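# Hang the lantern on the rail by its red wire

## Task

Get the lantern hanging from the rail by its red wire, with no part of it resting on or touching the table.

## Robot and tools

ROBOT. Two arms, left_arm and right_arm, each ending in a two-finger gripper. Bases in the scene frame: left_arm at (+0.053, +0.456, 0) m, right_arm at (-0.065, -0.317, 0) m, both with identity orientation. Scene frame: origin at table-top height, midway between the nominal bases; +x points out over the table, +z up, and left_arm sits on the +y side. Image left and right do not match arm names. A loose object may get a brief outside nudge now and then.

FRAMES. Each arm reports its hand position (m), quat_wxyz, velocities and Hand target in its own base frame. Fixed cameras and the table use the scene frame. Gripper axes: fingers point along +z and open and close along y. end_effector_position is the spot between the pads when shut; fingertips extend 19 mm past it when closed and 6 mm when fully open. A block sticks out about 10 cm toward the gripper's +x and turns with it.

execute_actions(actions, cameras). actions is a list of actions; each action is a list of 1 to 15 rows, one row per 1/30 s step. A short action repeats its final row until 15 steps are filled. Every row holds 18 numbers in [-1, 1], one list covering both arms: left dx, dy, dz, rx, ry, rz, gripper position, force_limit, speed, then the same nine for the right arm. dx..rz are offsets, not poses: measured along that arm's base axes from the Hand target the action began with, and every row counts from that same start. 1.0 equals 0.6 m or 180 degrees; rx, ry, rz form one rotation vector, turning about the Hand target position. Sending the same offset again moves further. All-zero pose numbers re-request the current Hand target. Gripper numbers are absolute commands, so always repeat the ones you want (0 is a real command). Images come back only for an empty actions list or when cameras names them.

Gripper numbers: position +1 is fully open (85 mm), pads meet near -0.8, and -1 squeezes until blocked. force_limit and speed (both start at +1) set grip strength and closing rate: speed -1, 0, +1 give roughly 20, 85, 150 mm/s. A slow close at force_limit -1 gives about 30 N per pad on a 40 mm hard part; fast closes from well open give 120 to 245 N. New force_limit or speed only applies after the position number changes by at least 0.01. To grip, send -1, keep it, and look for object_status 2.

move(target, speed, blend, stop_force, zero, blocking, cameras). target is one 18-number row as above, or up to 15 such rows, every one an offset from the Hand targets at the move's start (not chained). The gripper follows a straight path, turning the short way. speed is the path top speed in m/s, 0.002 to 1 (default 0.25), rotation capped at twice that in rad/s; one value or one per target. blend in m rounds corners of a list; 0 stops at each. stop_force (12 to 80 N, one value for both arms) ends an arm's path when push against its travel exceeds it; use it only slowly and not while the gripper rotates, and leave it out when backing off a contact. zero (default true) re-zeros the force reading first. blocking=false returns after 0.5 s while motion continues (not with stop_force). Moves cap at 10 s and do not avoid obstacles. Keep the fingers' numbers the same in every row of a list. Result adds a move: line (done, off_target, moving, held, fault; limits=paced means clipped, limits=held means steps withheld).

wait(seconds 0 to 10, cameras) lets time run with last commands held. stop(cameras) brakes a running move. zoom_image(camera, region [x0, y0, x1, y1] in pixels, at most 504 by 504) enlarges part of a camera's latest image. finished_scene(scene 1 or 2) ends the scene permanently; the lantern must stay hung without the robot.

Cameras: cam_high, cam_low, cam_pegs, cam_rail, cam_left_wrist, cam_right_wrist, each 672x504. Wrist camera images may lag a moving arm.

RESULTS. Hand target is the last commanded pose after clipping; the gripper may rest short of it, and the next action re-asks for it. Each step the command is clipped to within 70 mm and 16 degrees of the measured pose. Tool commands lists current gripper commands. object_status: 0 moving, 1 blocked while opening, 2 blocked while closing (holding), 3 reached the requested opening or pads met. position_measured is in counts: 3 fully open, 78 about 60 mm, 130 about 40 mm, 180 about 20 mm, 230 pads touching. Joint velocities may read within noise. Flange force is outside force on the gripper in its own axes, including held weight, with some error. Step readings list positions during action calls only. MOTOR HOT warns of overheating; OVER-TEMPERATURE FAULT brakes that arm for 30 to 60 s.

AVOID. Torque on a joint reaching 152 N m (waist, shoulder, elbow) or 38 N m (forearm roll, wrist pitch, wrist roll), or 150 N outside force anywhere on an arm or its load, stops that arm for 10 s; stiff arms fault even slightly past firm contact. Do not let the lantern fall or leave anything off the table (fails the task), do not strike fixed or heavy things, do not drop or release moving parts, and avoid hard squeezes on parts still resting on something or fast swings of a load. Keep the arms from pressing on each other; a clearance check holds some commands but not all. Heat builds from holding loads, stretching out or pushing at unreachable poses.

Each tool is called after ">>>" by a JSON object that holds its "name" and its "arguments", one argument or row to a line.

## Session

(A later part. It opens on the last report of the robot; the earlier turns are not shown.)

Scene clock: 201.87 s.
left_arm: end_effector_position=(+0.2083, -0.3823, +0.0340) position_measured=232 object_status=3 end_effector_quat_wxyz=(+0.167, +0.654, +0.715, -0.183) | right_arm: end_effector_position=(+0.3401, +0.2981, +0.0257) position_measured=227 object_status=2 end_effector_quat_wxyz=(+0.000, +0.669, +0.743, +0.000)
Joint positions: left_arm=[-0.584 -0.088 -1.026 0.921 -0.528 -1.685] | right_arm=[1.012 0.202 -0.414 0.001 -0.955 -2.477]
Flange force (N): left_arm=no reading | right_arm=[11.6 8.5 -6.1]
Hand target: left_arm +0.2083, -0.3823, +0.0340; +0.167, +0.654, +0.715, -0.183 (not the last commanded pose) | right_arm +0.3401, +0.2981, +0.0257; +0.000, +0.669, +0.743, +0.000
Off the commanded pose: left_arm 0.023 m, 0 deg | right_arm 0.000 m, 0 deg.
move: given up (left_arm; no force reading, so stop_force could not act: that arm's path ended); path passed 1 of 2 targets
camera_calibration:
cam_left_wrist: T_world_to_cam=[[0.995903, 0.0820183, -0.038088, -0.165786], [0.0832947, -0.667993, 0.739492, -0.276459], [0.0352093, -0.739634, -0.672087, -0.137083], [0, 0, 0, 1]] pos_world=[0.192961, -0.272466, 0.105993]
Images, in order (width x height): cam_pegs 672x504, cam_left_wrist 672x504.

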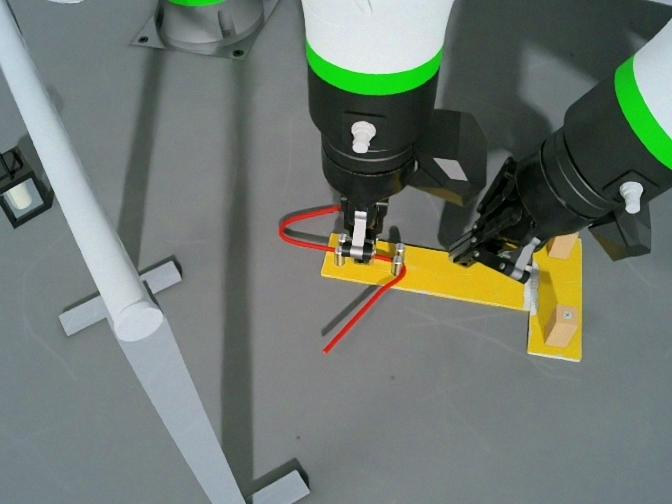

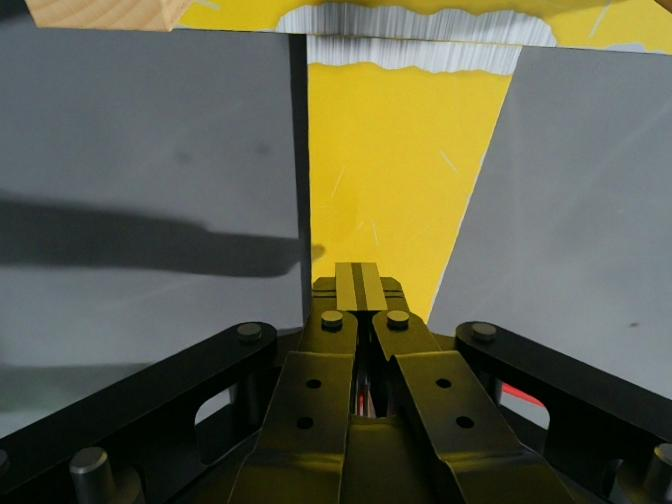

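>>> {"name": "move", "arguments": {
  "target": [
    [0.013,0,0,0,0,0,-1,0,0,0,0,0,0,0,0,-1,0.3,-0.5],
    [0.013,0,-0.0115,0,0,0,-1,0,0,0,0,0,0,0,0,-1,0.3,-0.5]
  ],
  "speed": 0.02,
  "cameras": ["cam_left_wrist","cam_pegs"]
}}

>>> {"name": "move", "arguments": {
  "target": [0,0,0,0,0,0,-1,0,0,0,0,0.04,0,0,0,-1,0.3,-0.5],
  "speed": 0.015,
  "cameras": ["cam_right_wrist","cam_left_wrist","cam_pegs","cam_rail"]
}}

Scene clock: 203.90 s.
left_arm: end_effector_position=(+0.2161, -0.3823, +0.0271) position_measured=232 object_status=3 end_effector_quat_wxyz=(+0.167, +0.654, +0.715, -0.183) | right_arm: end_effector_position=(+0.3401, +0.2981, +0.0257) position_measured=227 object_status=2 end_effector_quat_wxyz=(+0.000, +0.669, +0.743, +0.000)
Joint positions: left_arm=[-0.584 -0.058 -1.024 0.961 -0.512 -1.732] | right_arm=[1.012 0.202 -0.414 0.001 -0.955 -2.477]
Flange force (N): left_arm=no reading | right_arm=[11.2 8.3 -5.9]
Hand target: left_arm +0.2161, -0.3823, +0.0271; +0.167, +0.654, +0.715, -0.183 | right_arm +0.3401, +0.2981, +0.0257; +0.000, +0.669, +0.743, +0.000
Off the commanded pose: left_arm 0.000 m, 0 deg | right_arm 0.000 m, 0 deg.
move: done
camera_calibration:
cam_left_wrist: T_world_to_cam=[[0.995903, 0.0820127, -0.0380817, -0.17382], [0.0832863, -0.667993, 0.739492, -0.272005], [0.0352094, -0.739634, -0.672087, -0.141995], [0, 0, 0, 1]] pos_world=[0.200761, -0.272466, 0.0990931]
Images, in order (width x height): cam_pegs 672x504, cam_left_wrist 672x504.

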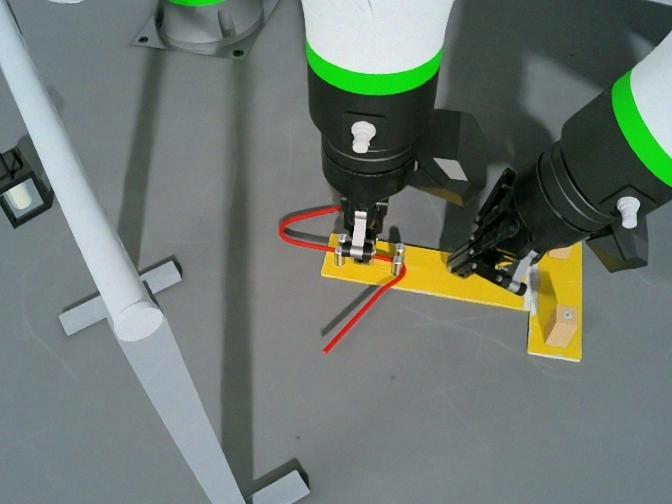

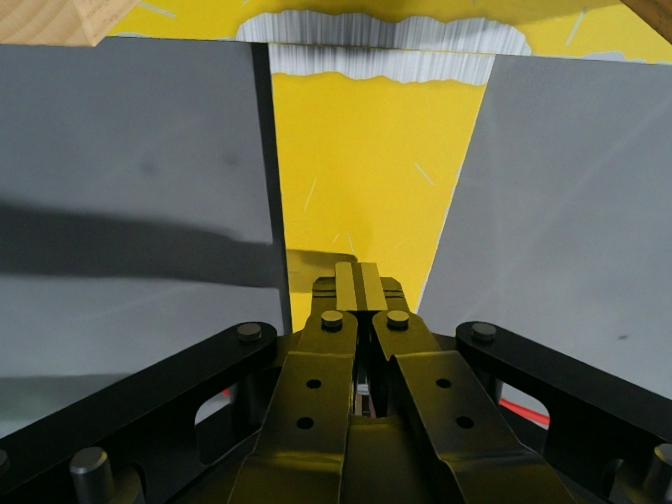

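Scene clock: 205.80 s.
left_arm: end_effector_position=(+0.2161, -0.3823, +0.0271) position_measured=232 object_status=3 end_effector_quat_wxyz=(+0.167, +0.654, +0.715, -0.183) | right_arm: end_effector_position=(+0.3402, +0.2981, +0.0497) position_measured=227 object_status=2 end_effector_quat_wxyz=(+0.000, +0.669, +0.743, +0.000)
Joint positions: left_arm=[-0.584 -0.057 -1.024 0.962 -0.512 -1.732] | right_arm=[1.012 0.167 -0.39 0.001 -1.014 -2.477]
Flange force (N): left_arm=no reading | right_arm=[8.0 4.4 0.4]
Hand target: left_arm +0.2161, -0.3823, +0.0271; +0.167, +0.654, +0.715, -0.183 | right_arm +0.3401, +0.2981, +0.0497; +0.000, +0.669, +0.743, +0.000
Off the commanded pose: left_arm 0.000 m, 0 deg | right_arm 0.000 m, 0 deg.
move: done
camera_calibration:
cam_left_wrist: T_world_to_cam=[[0.995903, 0.0820156, -0.0380794, -0.173827], [0.0832891, -0.668048, 0.739442, -0.271949], [0.0352068, -0.739584, -0.672143, -0.141901], [0, 0, 0, 1]] pos_world=[0.200761, -0.272366, 0.0990933]
cam_right_wrist: T_world_to_cam=[[0.995295, 0.0959751, -0.0133146, -0.355963], [0.0943717, -0.929035, 0.357755, 0.242216], [0.0219658, -0.357328, -0.933721, 0.268477], [0, 0, 0, 1]] pos_world=[0.325533, 0.355125, 0.159289]
Images, in order (width x height): cam_pegs 672x504, cam_rail 672x504, cam_left_wrist 672x504, cam_right_wrist 672x504.

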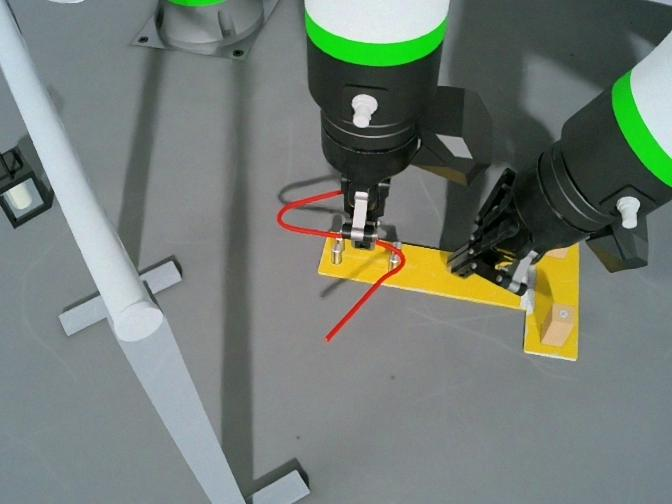

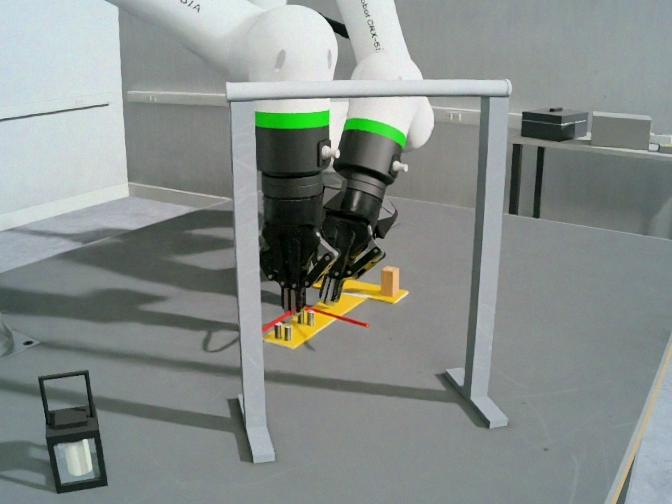

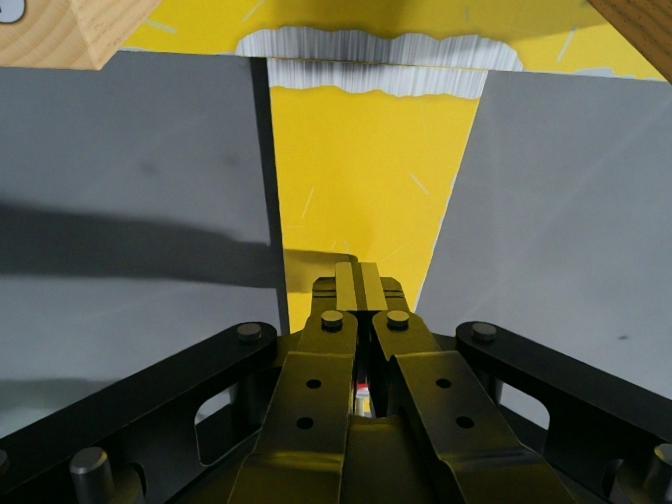

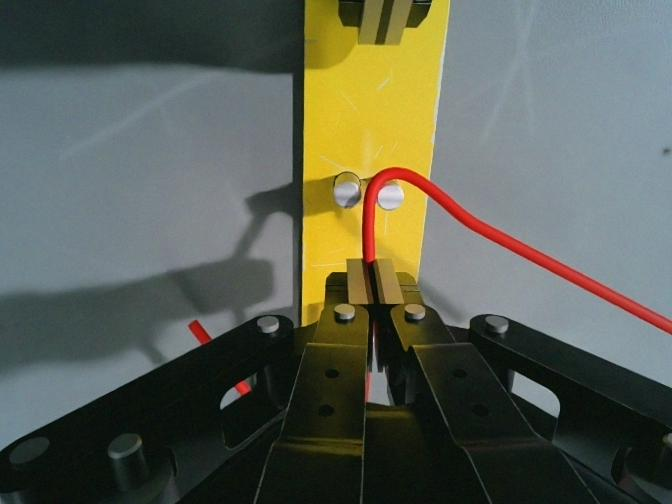

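>>> {"name": "move", "arguments": {
  "target": [
    [0,0.02,0.1,0,0,0,-1,0,0,0,0,0.2,0,0,0,-1,0.3,-0.5],
    [0.4,0.55,0.5,0,0,0,-1,0,0,-0.05,-0.3,0.4,0,0,0,-1,0.3,-0.5]
  ],
  "speed": 0.2,
  "blend": 0.03,
  "cameras": ["all"]
}}

>>> {"name": "zoom_image", "arguments": {
  "camera": "cam_high",
  "region": [180, 390, 260, 460]
}}

>>> {"name": "zoom_image", "arguments": {
  "camera": "cam_rail",
  "region": [20, 350, 130, 500]
}}

Scene clock: 211.37 s.
left_arm: end_effector_position=(+0.4561, -0.0523, +0.3271) position_measured=232 object_status=3 end_effector_quat_wxyz=(+0.167, +0.654, +0.715, -0.183) | right_arm: end_effector_position=(+0.3101, +0.1181, +0.2897) position_measured=227 object_status=2 end_effector_quat_wxyz=(+0.000, +0.669, +0.743, +0.000)
Joint positions: left_arm=[0.465 0.044 -0.071 0.447 -1.685 -1.948] | right_arm=[0.767 -0.307 -0.246 0.001 -1.632 -2.233]
Flange force (N): left_arm=[-1.4 -7.2 3.3] | right_arm=[6.2 5.8 -5.4]
Hand target: left_arm +0.4561, -0.0523, +0.3271; +0.167, +0.654, +0.715, -0.183 | right_arm +0.3101, +0.1181, +0.2897; +0.000, +0.669, +0.743, +0.000
Off the commanded pose: left_arm 0.000 m, 0 deg | right_arm 0.000 m, 0 deg.
move: done
camera_calibration:
cam_left_wrist: T_world_to_cam=[[0.995903, 0.0820183, -0.038088, -0.428374], [0.0832947, -0.667993, 0.739492, -0.293398], [0.0352093, -0.739634, -0.672087, 0.295264], [0, 0, 0, 1]] pos_world=[0.440661, 0.0575341, 0.399093]
cam_right_wrist: T_world_to_cam=[[0.995295, 0.0959751, -0.0133146, -0.305633], [0.0943717, -0.929035, 0.357755, -0.00804024], [0.0219658, -0.357328, -0.933721, 0.42891], [0, 0, 0, 1]] pos_world=[0.295533, 0.175125, 0.399289]

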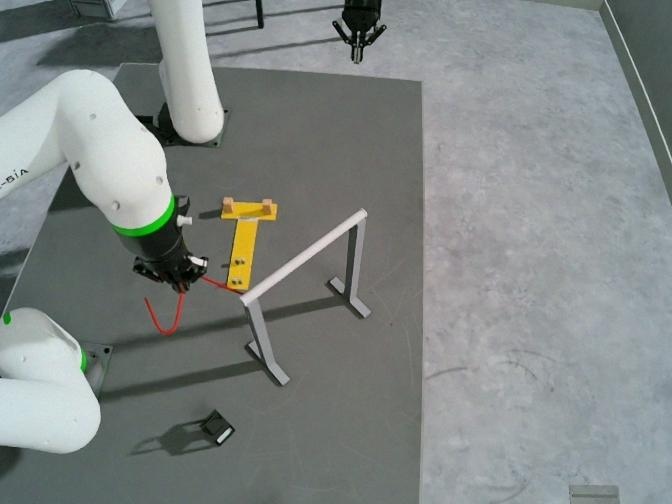

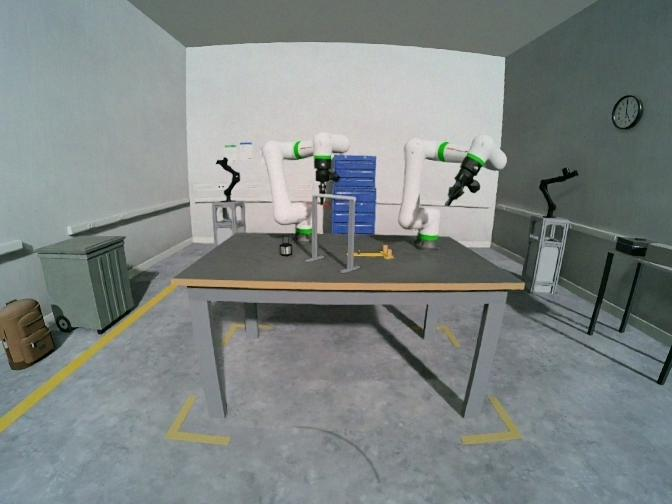

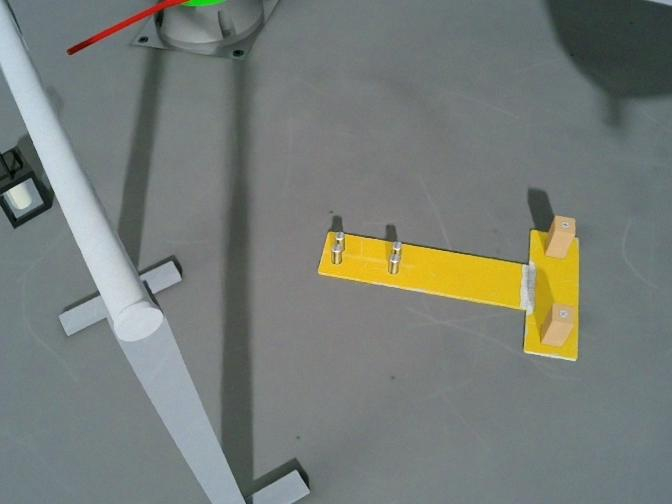

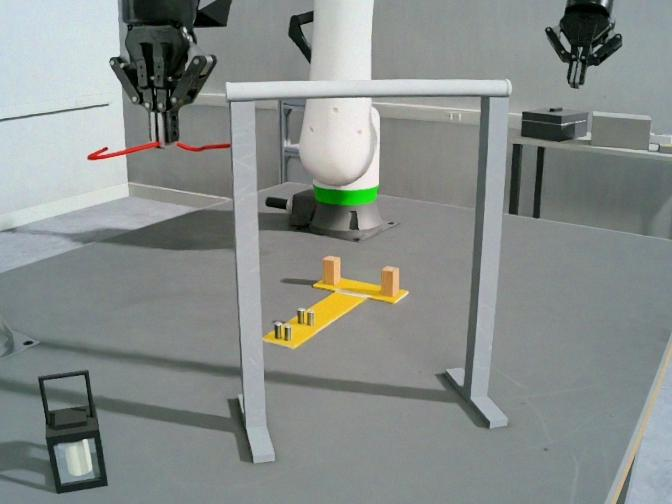

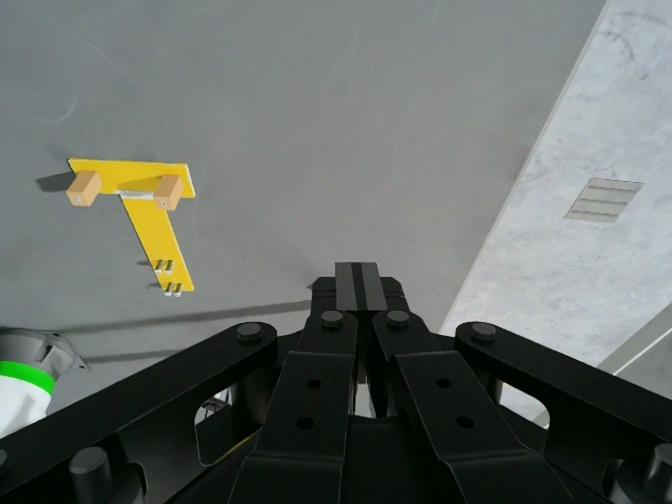

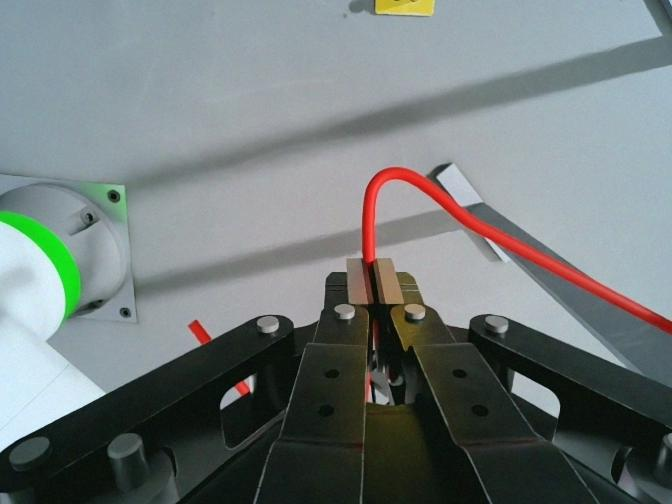

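Scaled by 6.300 from the camera's 672x504 image, which has a finer 960x720 frame.

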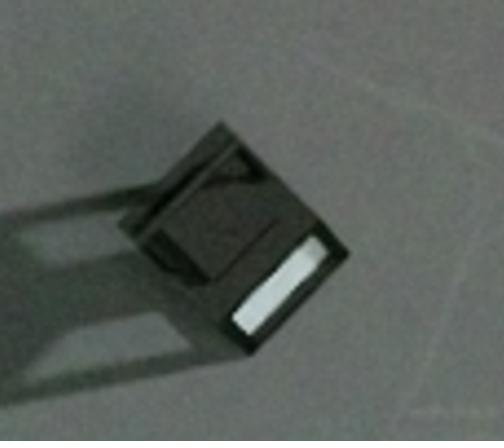

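Scaled by 3.360 from the camera's 672x504 image, which has a finer 960x720 frame.

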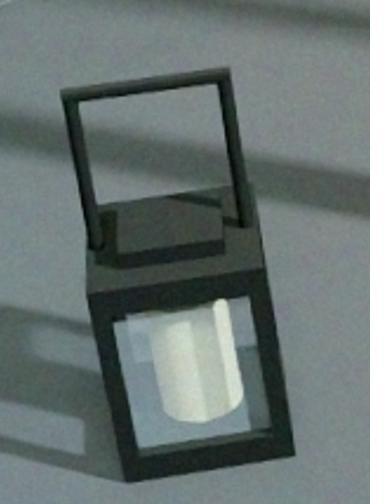

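>>> {"name": "move", "arguments": {
  "target": [
    [0,0,0,0,0,0,-1,0,0,0.0,-0.3,0.12,-0.094,-0.285,0.2735,-1,0.3,-0.5],
    [0,0,0,0,0,0,-1,0,0,0.183,-0.413,0.1,-0.188,-0.57,0.547,-1,0.3,-0.5]
  ],
  "speed": 0.25,
  "blend": 0.03,
  "cameras": ["all"]
}}

Scene clock: 218.13 s.
left_arm: end_effector_position=(+0.4561, -0.0523, +0.3271) position_measured=232 object_status=3 end_effector_quat_wxyz=(+0.167, +0.654, +0.715, -0.183) | right_arm: end_effector_position=(+0.3414, -0.0862, +0.3559) position_measured=227 object_status=2 end_effector_quat_wxyz=(+0.526, +0.038, +0.818, +0.229)
Joint positions: left_arm=[0.465 0.044 -0.071 0.447 -1.685 -1.948] | right_arm=[1.617 -1.871 -1.025 1.107 -1.632 -1.139]
Flange force (N): left_arm=[-2.0 -7.1 4.4] | right_arm=no reading
Flange force when the fault began (N): right_arm=no reading
Hand target: left_arm +0.4561, -0.0523, +0.3271; +0.167, +0.654, +0.715, -0.183 | right_arm +0.3414, -0.0862, +0.3559; +0.526, +0.038, +0.818, +0.229 (not the last commanded pose)
Tool commands: left_gripper/position=-1.0 left_gripper/force_limit=+0.0 left_gripper/speed=+0.0 right_gripper/position=-1.0 right_gripper/force_limit=+0.301961 right_gripper/speed=-0.498039
Off the commanded pose: left_arm 0.000 m, 0 deg | right_arm 0.090 m, 45 deg.
FORCE FAULT: contact force on the right arm reached its limit, and that arm stopped. The contact can be on any part of that arm, not only on its tool. That arm's remaining commands of this call were not run. That arm is still stopped at the end of this call. That arm stays stopped for about 10 more seconds. Until then a move that you send moves the other arm only, and its call returns only when the move has ended. Once the stop has ended, the next robot result says so. If the stop ends while you think or write, that arm runs what you send next, counted from a new Hand target: where the arm stands when the stop ends. While its stop runs, that arm takes no new command, but its gripper still runs the gripper command that each later call begins with. Until it ends, the stop uses up actions while you think or wait. An arm that is not stopped still takes commands.
move: fault (right_arm); path passed 1 of 2 targets
camera_calibration:
cam_left_wrist: T_world_to_cam=[[0.995903, 0.0820183, -0.038088, -0.428474], [0.0832947, -0.667993, 0.739492, -0.293407], [0.0352093, -0.739634, -0.672087, 0.295261], [0, 0, 0, 1]] pos_world=[0.440761, 0.0575341, 0.399093]
cam_right_wrist: T_world_to_cam=[[-0.162626, 0.894285, 0.416902, -0.00526887], [0.101408, -0.405141, 0.908613, -0.377719], [0.981463, 0.190041, -0.0248017, -0.186781], [0, 0, 0, 1]] pos_world=[0.220765, -0.112821, 0.340765]

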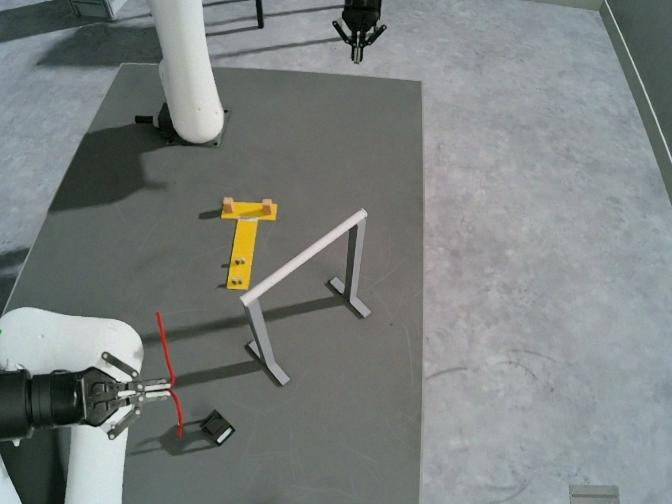

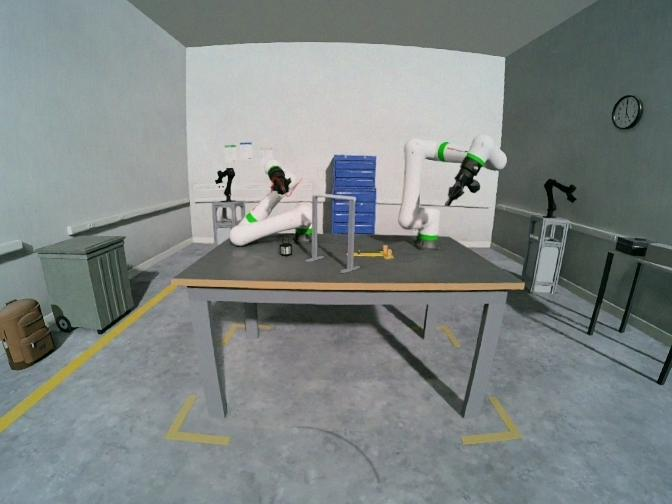

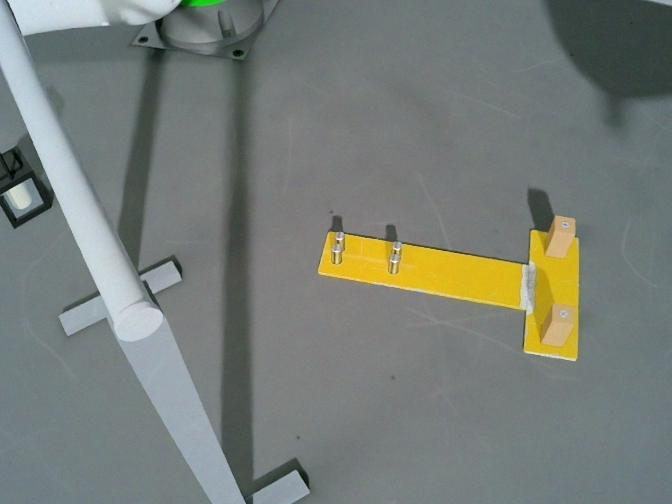

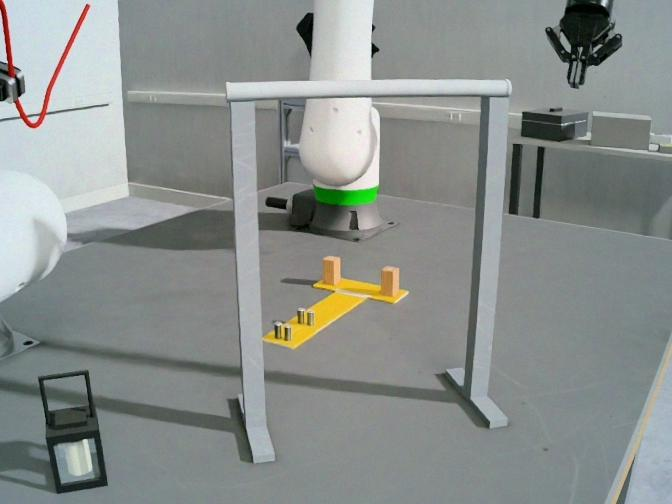

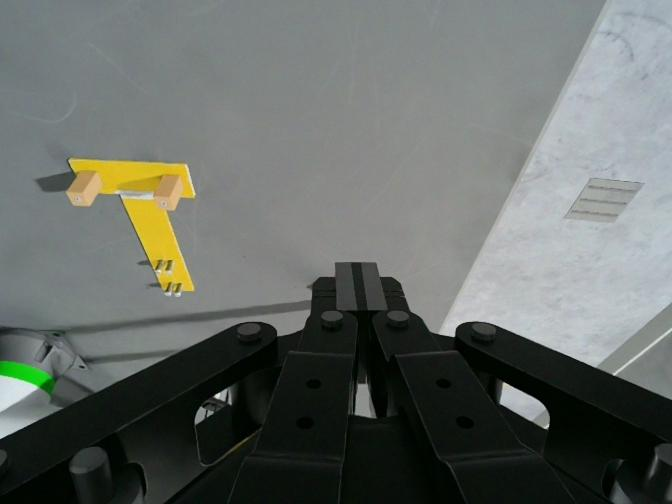

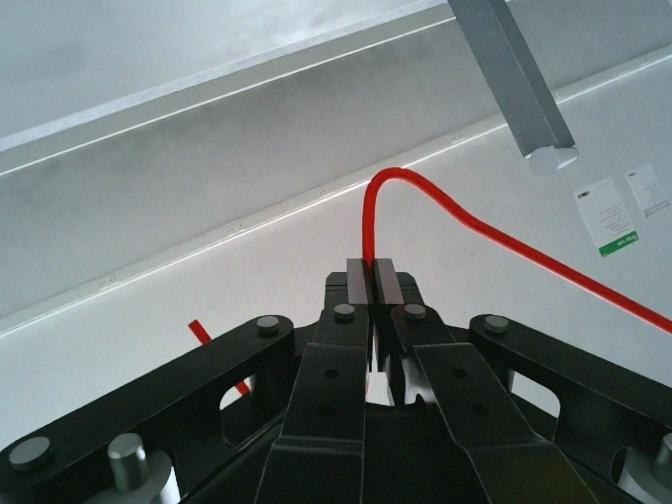

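>>> {"name": "wait", "arguments": {
  "seconds": 9
}}

>>> {"name": "wait", "arguments": {
  "seconds": 2
}}

Scene clock: 229.47 s.
left_arm: end_effector_position=(+0.4561, -0.0523, +0.3271) position_measured=232 object_status=3 end_effector_quat_wxyz=(+0.167, +0.654, +0.715, -0.183) | right_arm: end_effector_position=(+0.3414, -0.0862, +0.3559) position_measured=227 object_status=2 end_effector_quat_wxyz=(+0.526, +0.038, +0.818, +0.229)
Joint positions: left_arm=[0.465 0.044 -0.071 0.447 -1.685 -1.948] | right_arm=[1.617 -1.871 -1.025 1.107 -1.632 -1.139]
Flange force (N): left_arm=[-2.0 -6.8 3.8] | right_arm=no reading
Hand target: left_arm +0.4561, -0.0523, +0.3271; +0.167, +0.654, +0.715, -0.183 | right_arm +0.3414, -0.0862, +0.3559; +0.526, +0.038, +0.818, +0.229 (not the last commanded pose)
Tool commands: left_gripper/position=-1.0 left_gripper/force_limit=+0.0 left_gripper/speed=+0.0 right_gripper/position=-1.0 right_gripper/force_limit=+0.301961 right_gripper/speed=-0.498039
Off the commanded pose: left_arm 0.000 m, 0 deg | right_arm 0.090 m, 45 deg.
FORCE FAULT, CONTINUED: the right arm's stop, for the force fault that an earlier result reported, is over. The rest of the stop counts as 19 of the actions that you can send in this scene. That arm's target is now where it stood when the stop ended, not its last command. That arm accepts commands again.
wait: 9.00 s; at rest from the start

Scene clock: 231.47 s.
left_arm: end_effector_position=(+0.4561, -0.0523, +0.3271) position_measured=232 object_status=3 end_effector_quat_wxyz=(+0.167, +0.654, +0.715, -0.183) | right_arm: end_effector_position=(+0.3414, -0.0862, +0.3559) position_measured=227 object_status=2 end_effector_quat_wxyz=(+0.526, +0.038, +0.818, +0.229)
Joint positions: left_arm=[0.465 0.044 -0.071 0.447 -1.685 -1.948] | right_arm=[1.617 -1.871 -1.025 1.107 -1.632 -1.139]
Flange force (N): left_arm=[-1.7 -7.1 4.0] | right_arm=no reading
Hand target: left_arm +0.4561, -0.0523, +0.3271; +0.167, +0.654, +0.715, -0.183 | right_arm +0.3414, -0.0862, +0.3559; +0.526, +0.038, +0.818, +0.229 (not the last commanded pose)
Tool commands: left_gripper/position=-1.0 left_gripper/force_limit=+0.0 left_gripper/speed=+0.0 right_gripper/position=-1.0 right_gripper/force_limit=+0.301961 right_gripper/speed=-0.498039
Off the commanded pose: left_arm 0.000 m, 0 deg | right_arm 0.090 m, 45 deg.
wait: 2.00 s; at rest by 0.17 s

>>> {"name": "move", "arguments": {
  "target": [
    [0,0,0,0,0,0,-1,0,0,0.0,0.1,0.1,0.0442,0.132,-0.126,-1,0.3,-0.5],
    [0,0,0,0,0,0,-1,0,0,0.0,0.3,0.1,0.1325,0.3966,-0.3784,-1,0.3,-0.5],
    [0,0,0,0,0,0,-1,0,0,0.1,0.33,0.1,0.1325,0.3966,-0.3784,-1,0.3,-0.5]
  ],
  "speed": 0.15,
  "blend": 0.02,
  "cameras": ["cam_high","cam_rail"]
}}

Scene clock: 236.53 s.
left_arm: end_effector_position=(+0.4561, -0.0523, +0.3271) position_measured=232 object_status=3 end_effector_quat_wxyz=(+0.167, +0.654, +0.715, -0.183) | right_arm: end_effector_position=(+0.3414, +0.0303, +0.4161) position_measured=227 object_status=2 end_effector_quat_wxyz=(+0.207, +0.482, +0.846, +0.098)
Joint positions: left_arm=[0.465 0.044 -0.071 0.447 -1.685 -1.948] | right_arm=[2.769 -1.243 -0.339 0.534 -2.883 -3.315]
Flange force (N): left_arm=[-1.5 -6.5 3.6] | right_arm=no reading
Flange force when the fault began (N): right_arm=no reading
Hand target: left_arm +0.4561, -0.0523, +0.3271; +0.167, +0.654, +0.715, -0.183 | right_arm +0.3414, +0.0303, +0.4161; +0.207, +0.482, +0.846, +0.098 (not the last commanded pose)
Tool commands: left_gripper/position=-1.0 left_gripper/force_limit=+0.0 left_gripper/speed=+0.0 right_gripper/position=-1.0 right_gripper/force_limit=+0.301961 right_gripper/speed=-0.498039
Off the commanded pose: left_arm 0.000 m, 0 deg | right_arm 0.101 m, 36 deg.
FORCE FAULT: contact force on the right arm reached its limit, and that arm stopped. The contact can be on any part of that arm, not only on its tool. That arm's remaining commands of this call were not run. That arm is still stopped at the end of this call. That arm stays stopped for about 10 more seconds. Until then a move that you send moves the other arm only, and its call returns only when the move has ended. Once the stop has ended, the next robot result says so. If the stop ends while you think or write, that arm runs what you send next, counted from a new Hand target: where the arm stands when the stop ends. While its stop runs, that arm takes no new command, but its gripper still runs the gripper command that each later call begins with. Until it ends, the stop uses up actions while you think or wait. An arm that is not stopped still takes commands.
move: fault (right_arm); path passed 1 of 3 targets
Images, in order (width x height): cam_high 672x504, cam_rail 672x504.

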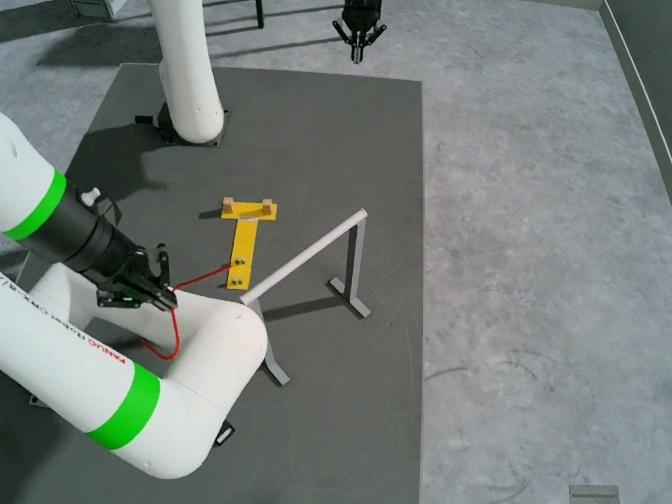

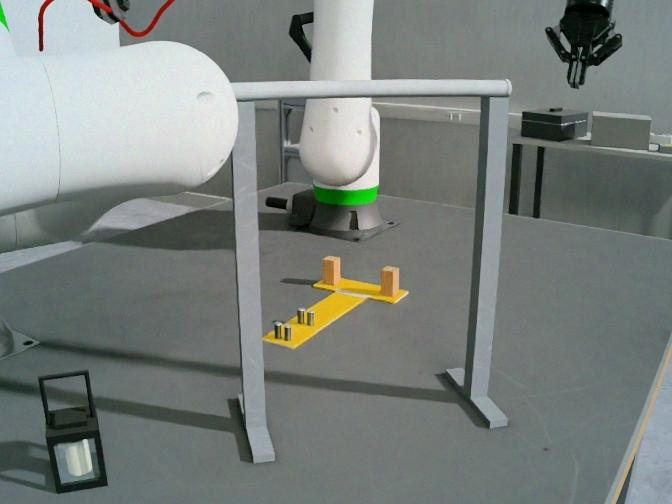

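>>> {"name": "wait", "arguments": {
  "seconds": 10
}}

>>> {"name": "move", "arguments": {
  "target": [0,0,0,0,0,0,-1,0,0,0,0,0.15,0,0,0,-1,0.3,-0.5],
  "speed": 0.06,
  "cameras": ["cam_high","cam_rail","cam_low"]
}}

Scene clock: 248.03 s.
left_arm: end_effector_position=(+0.4561, -0.0523, +0.3271) position_measured=232 object_status=3 end_effector_quat_wxyz=(+0.167, +0.654, +0.715, -0.183) | right_arm: end_effector_position=(+0.3414, +0.0303, +0.4161) position_measured=227 object_status=2 end_effector_quat_wxyz=(+0.207, +0.482, +0.846, +0.098)
Joint positions: left_arm=[0.465 0.044 -0.071 0.447 -1.685 -1.948] | right_arm=[2.769 -1.243 -0.339 0.534 -2.883 -3.315]
Flange force (N): left_arm=[-2.2 -7.0 3.9] | right_arm=no reading
Hand target: left_arm +0.4561, -0.0523, +0.3271; +0.167, +0.654, +0.715, -0.183 | right_arm +0.3414, +0.0303, +0.4161; +0.207, +0.482, +0.846, +0.098 (not the last commanded pose)
Tool commands: left_gripper/position=-1.0 left_gripper/force_limit=+0.0 left_gripper/speed=+0.0 right_gripper/position=-1.0 right_gripper/force_limit=+0.301961 right_gripper/speed=-0.498039
Off the commanded pose: left_arm 0.000 m, 0 deg | right_arm 0.101 m, 36 deg.
FORCE FAULT, CONTINUED: the right arm's stop, for the force fault that an earlier result reported, is over. The rest of the stop counts as 19 of the actions that you can send in this scene. That arm's target is now where it stood when the stop ended, not its last command. That arm accepts commands again.
wait: 10.00 s; at rest from the start

Scene clock: 248.57 s.
left_arm: end_effector_position=(+0.4561, -0.0523, +0.3271) position_measured=232 object_status=3 end_effector_quat_wxyz=(+0.167, +0.654, +0.715, -0.183) | right_arm: end_effector_position=(+0.3413, +0.0299, +0.4191) position_measured=227 object_status=2 end_effector_quat_wxyz=(+0.207, +0.482, +0.846, +0.098)
Joint positions: left_arm=[0.465 0.044 -0.071 0.447 -1.685 -1.948] | right_arm=[2.768 -1.236 -0.331 0.536 -2.885 -3.313]
Flange force (N): left_arm=[-1.5 -6.7 4.1] | right_arm=no reading
Flange force when the fault began (N): right_arm=no reading
Hand target: left_arm +0.4561, -0.0523, +0.3271; +0.167, +0.654, +0.715, -0.183 | right_arm +0.3413, +0.0299, +0.4191; +0.207, +0.482, +0.846, +0.098 (not the last commanded pose)
Tool commands: left_gripper/position=-1.0 left_gripper/force_limit=+0.0 left_gripper/speed=+0.0 right_gripper/position=-1.0 right_gripper/force_limit=+0.301961 right_gripper/speed=-0.498039
Off the commanded pose: left_arm 0.000 m, 0 deg | right_arm 0.087 m, 0 deg.
FORCE FAULT: contact force on the right arm reached its limit, and that arm stopped. The contact can be on any part of that arm, not only on its tool. That arm's remaining commands of this call were not run. That arm is still stopped at the end of this call. That arm stays stopped for about 10 more seconds. Until then a move that you send moves the other arm only, and its call returns only when the move has ended. Once the stop has ended, the next robot result says so. If the stop ends while you think or write, that arm runs what you send next, counted from a new Hand target: where the arm stands when the stop ends. While its stop runs, that arm takes no new command, but its gripper still runs the gripper command that each later call begins with. Until it ends, the stop uses up actions while you think or wait. An arm that is not stopped still takes commands.
move: fault (right_arm)
Images, in order (width x height): cam_high 672x504, cam_low 672x504, cam_rail 672x504.

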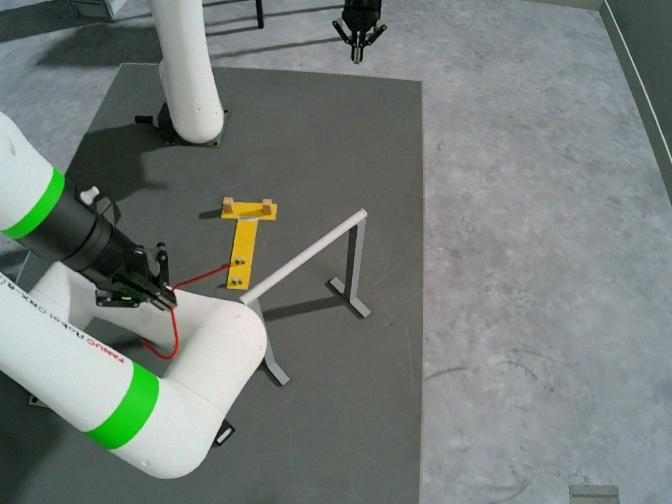

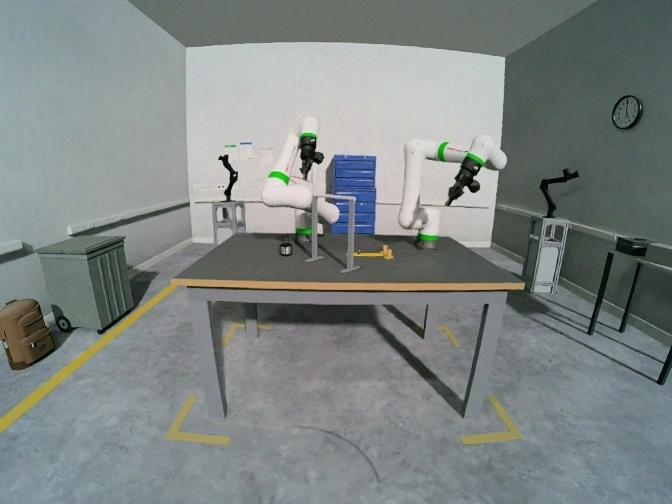

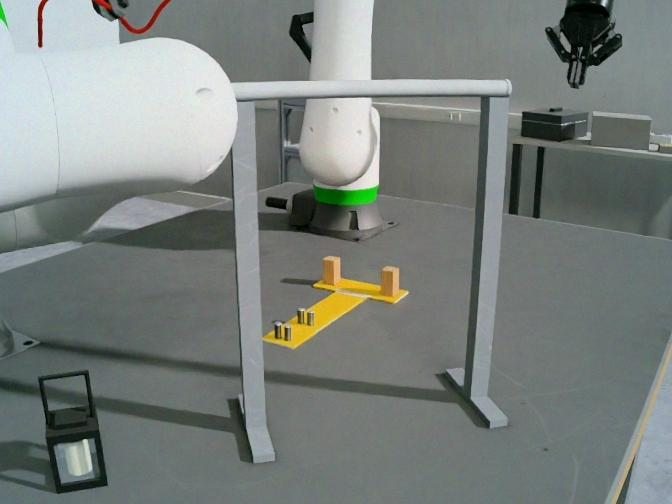

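>>> {"name": "wait", "arguments": {
  "seconds": 10
}}

>>> {"name": "move", "arguments": {
  "target": [0,0,0,0,0,0,-1,0,0,0,-0.06,0.02,-0.03,-0.085,0.08,-1,0.3,-0.5],
  "speed": 0.06,
  "cameras": ["cam_high","cam_rail","cam_low"]
}}

Scene clock: 259.63 s.
left_arm: end_effector_position=(+0.4561, -0.0523, +0.3271) position_measured=232 object_status=3 end_effector_quat_wxyz=(+0.167, +0.654, +0.715, -0.183) | right_arm: end_effector_position=(+0.3413, +0.0299, +0.4191) position_measured=227 object_status=2 end_effector_quat_wxyz=(+0.207, +0.482, +0.846, +0.098)
Joint positions: left_arm=[0.465 0.044 -0.071 0.447 -1.685 -1.948] | right_arm=[2.768 -1.236 -0.331 0.536 -2.885 -3.313]
Flange force (N): left_arm=[-1.2 -7.2 3.3] | right_arm=no reading
Hand target: left_arm +0.4561, -0.0523, +0.3271; +0.167, +0.654, +0.715, -0.183 | right_arm +0.3413, +0.0299, +0.4191; +0.207, +0.482, +0.846, +0.098 (not the last commanded pose)
Tool commands: left_gripper/position=-1.0 left_gripper/force_limit=+0.0 left_gripper/speed=+0.0 right_gripper/position=-1.0 right_gripper/force_limit=+0.301961 right_gripper/speed=-0.498039
Off the commanded pose: left_arm 0.000 m, 0 deg | right_arm 0.087 m, 0 deg.
FORCE FAULT, CONTINUED: the right arm's stop, for the force fault that an earlier result reported, is over. The rest of the stop counts as 20 of the actions that you can send in this scene. During its stop the right arm's controller moved it back a little. That arm's target is now where it stood when the stop ended, not its last command. That arm accepts commands again.
wait: 10.00 s; at rest from the start

Scene clock: 263.27 s.
left_arm: end_effector_position=(+0.4561, -0.0523, +0.3271) position_measured=232 object_status=3 end_effector_quat_wxyz=(+0.167, +0.654, +0.715, -0.183) | right_arm: end_effector_position=(+0.3413, -0.0061, +0.4311) position_measured=227 object_status=2 end_effector_quat_wxyz=(+0.326, +0.346, +0.868, +0.146)
Joint positions: left_arm=[0.465 0.044 -0.071 0.447 -1.685 -1.948] | right_arm=[2.471 -1.246 -0.592 0.993 -2.594 -2.451]
Flange force (N): left_arm=[-2.2 -5.9 3.2] | right_arm=no reading
Hand target: left_arm +0.4561, -0.0523, +0.3271; +0.167, +0.654, +0.715, -0.183 | right_arm +0.3413, -0.0061, +0.4311; +0.326, +0.346, +0.868, +0.146
Off the commanded pose: left_arm 0.000 m, 0 deg | right_arm 0.000 m, 0 deg.
move: done
Images, in order (width x height): cam_high 672x504, cam_low 672x504, cam_rail 672x504.

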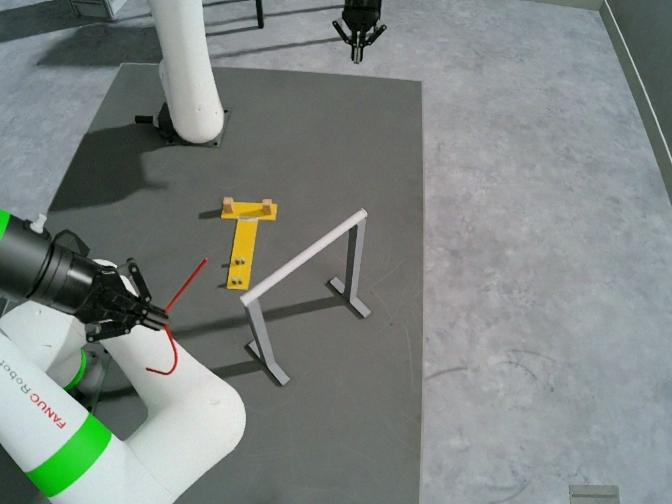

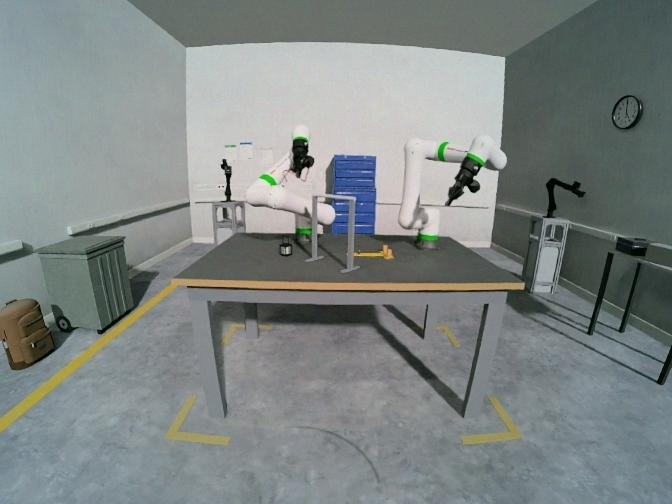

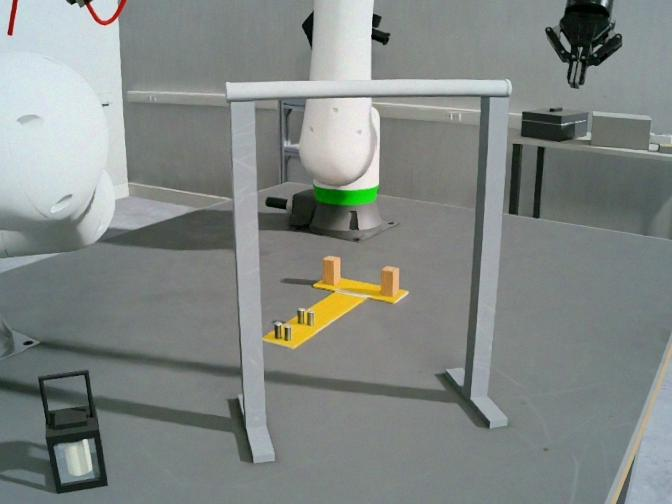

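>>> {"name": "move", "arguments": {
  "target": [0,0,0,0,0,0,-1,0,0,0,0,0.35,0,0,0,-1,0.3,-0.5],
  "speed": 0.1,
  "cameras": ["cam_high","cam_low"]
}}

Scene clock: 266.50 s.
left_arm: end_effector_position=(+0.4561, -0.0523, +0.3271) position_measured=232 object_status=3 end_effector_quat_wxyz=(+0.167, +0.654, +0.715, -0.183) | right_arm: end_effector_position=(+0.3399, -0.0068, +0.6399) position_measured=227 object_status=2 end_effector_quat_wxyz=(+0.303, +0.335, +0.876, +0.171)
Joint positions: left_arm=[0.465 0.044 -0.071 0.447 -1.685 -1.948] | right_arm=[2.965 -0.841 0.066 1.665 -2.93 -2.104]
Flange force (N): left_arm=[-1.7 -6.4 3.6] | right_arm=no reading
Hand target: left_arm +0.4561, -0.0523, +0.3271; +0.167, +0.654, +0.715, -0.183 | right_arm +0.3413, -0.0061, +0.6411; +0.326, +0.346, +0.868, +0.146
Off the commanded pose: left_arm 0.000 m, 0 deg | right_arm 0.002 m, 4 deg.
move: off_target (right_arm)
Images, in order (width x height): cam_high 672x504, cam_low 672x504.

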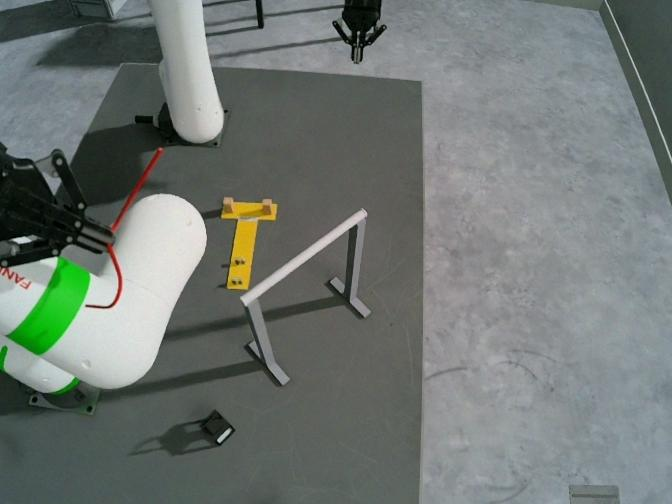

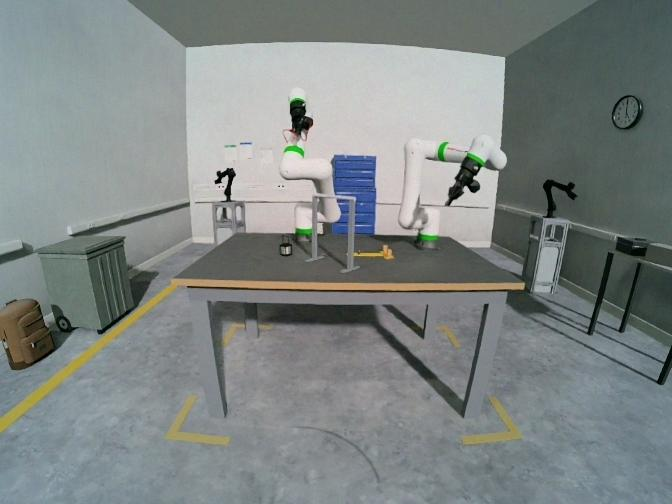

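>>> {"name": "move", "arguments": {
  "target": [
    [0,0,0,0,0,0,-1,0,0,-0.05,0,0.35,0.041,-0.271,0,-1,0.3,-0.5]
  ],
  "speed": 0.15,
  "cameras": ["cam_low"]
}}

Scene clock: 274.00 s.
left_arm: end_effector_position=(+0.4561, -0.0523, +0.3271) position_measured=232 object_status=3 end_effector_quat_wxyz=(+0.167, +0.654, +0.715, -0.183) | right_arm: end_effector_position=(+0.3113, -0.0061, +0.8511) position_measured=227 object_status=2 end_effector_quat_wxyz=(+0.633, +0.274, +0.645, +0.329)
Joint positions: left_arm=[0.465 0.044 -0.071 0.447 -1.685 -1.948] | right_arm=[1.664 -0.777 -0.109 1.594 -1.572 -1.785]
Flange force (N): left_arm=[-2.1 -6.9 3.6] | right_arm=no reading
Hand target: left_arm +0.4561, -0.0523, +0.3271; +0.167, +0.654, +0.715, -0.183 | right_arm +0.3113, -0.0061, +0.8511; +0.633, +0.274, +0.645, +0.329
Off the commanded pose: left_arm 0.000 m, 0 deg | right_arm 0.000 m, 0 deg.
move: done
Images, in order (width x height): cam_low 672x504.

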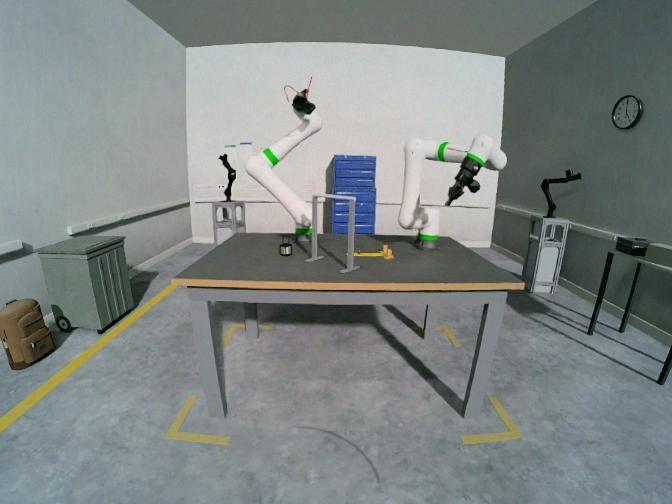

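>>> {"name": "move", "arguments": {
  "target": [
    [0,0,0,0,0,0,-1,0,0,0,0.6,-0.1,0,0,0,-1,0.3,-0.5]
  ],
  "speed": 0.15,
  "cameras": ["cam_low"]
}}

Scene clock: 277.50 s.
left_arm: end_effector_position=(+0.4561, -0.0523, +0.3271) position_measured=232 object_status=3 end_effector_quat_wxyz=(+0.167, +0.654, +0.715, -0.183) | right_arm: end_effector_position=(+0.3113, +0.3538, +0.7911) position_measured=227 object_status=2 end_effector_quat_wxyz=(+0.633, +0.274, +0.645, +0.330)
Joint positions: left_arm=[0.465 0.044 -0.071 0.447 -1.685 -1.948] | right_arm=[1.569 -0.182 -0.021 1.576 -1.489 -2.292]
Flange force (N): left_arm=[-2.3 -6.0 3.9] | right_arm=[0.8 12.0 -4.9]
Hand target: left_arm +0.4561, -0.0523, +0.3271; +0.167, +0.654, +0.715, -0.183 | right_arm +0.3113, +0.3539, +0.7911; +0.633, +0.274, +0.645, +0.329
Off the commanded pose: left_arm 0.000 m, 0 deg | right_arm 0.000 m, 0 deg.
move: done
Images, in order (width x height): cam_low 672x504.

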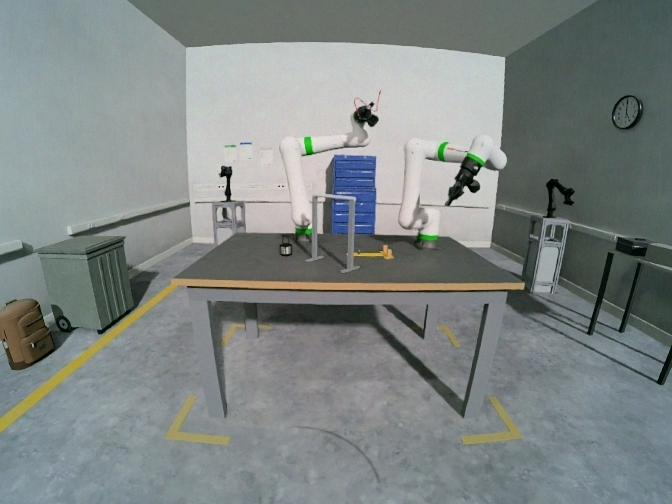

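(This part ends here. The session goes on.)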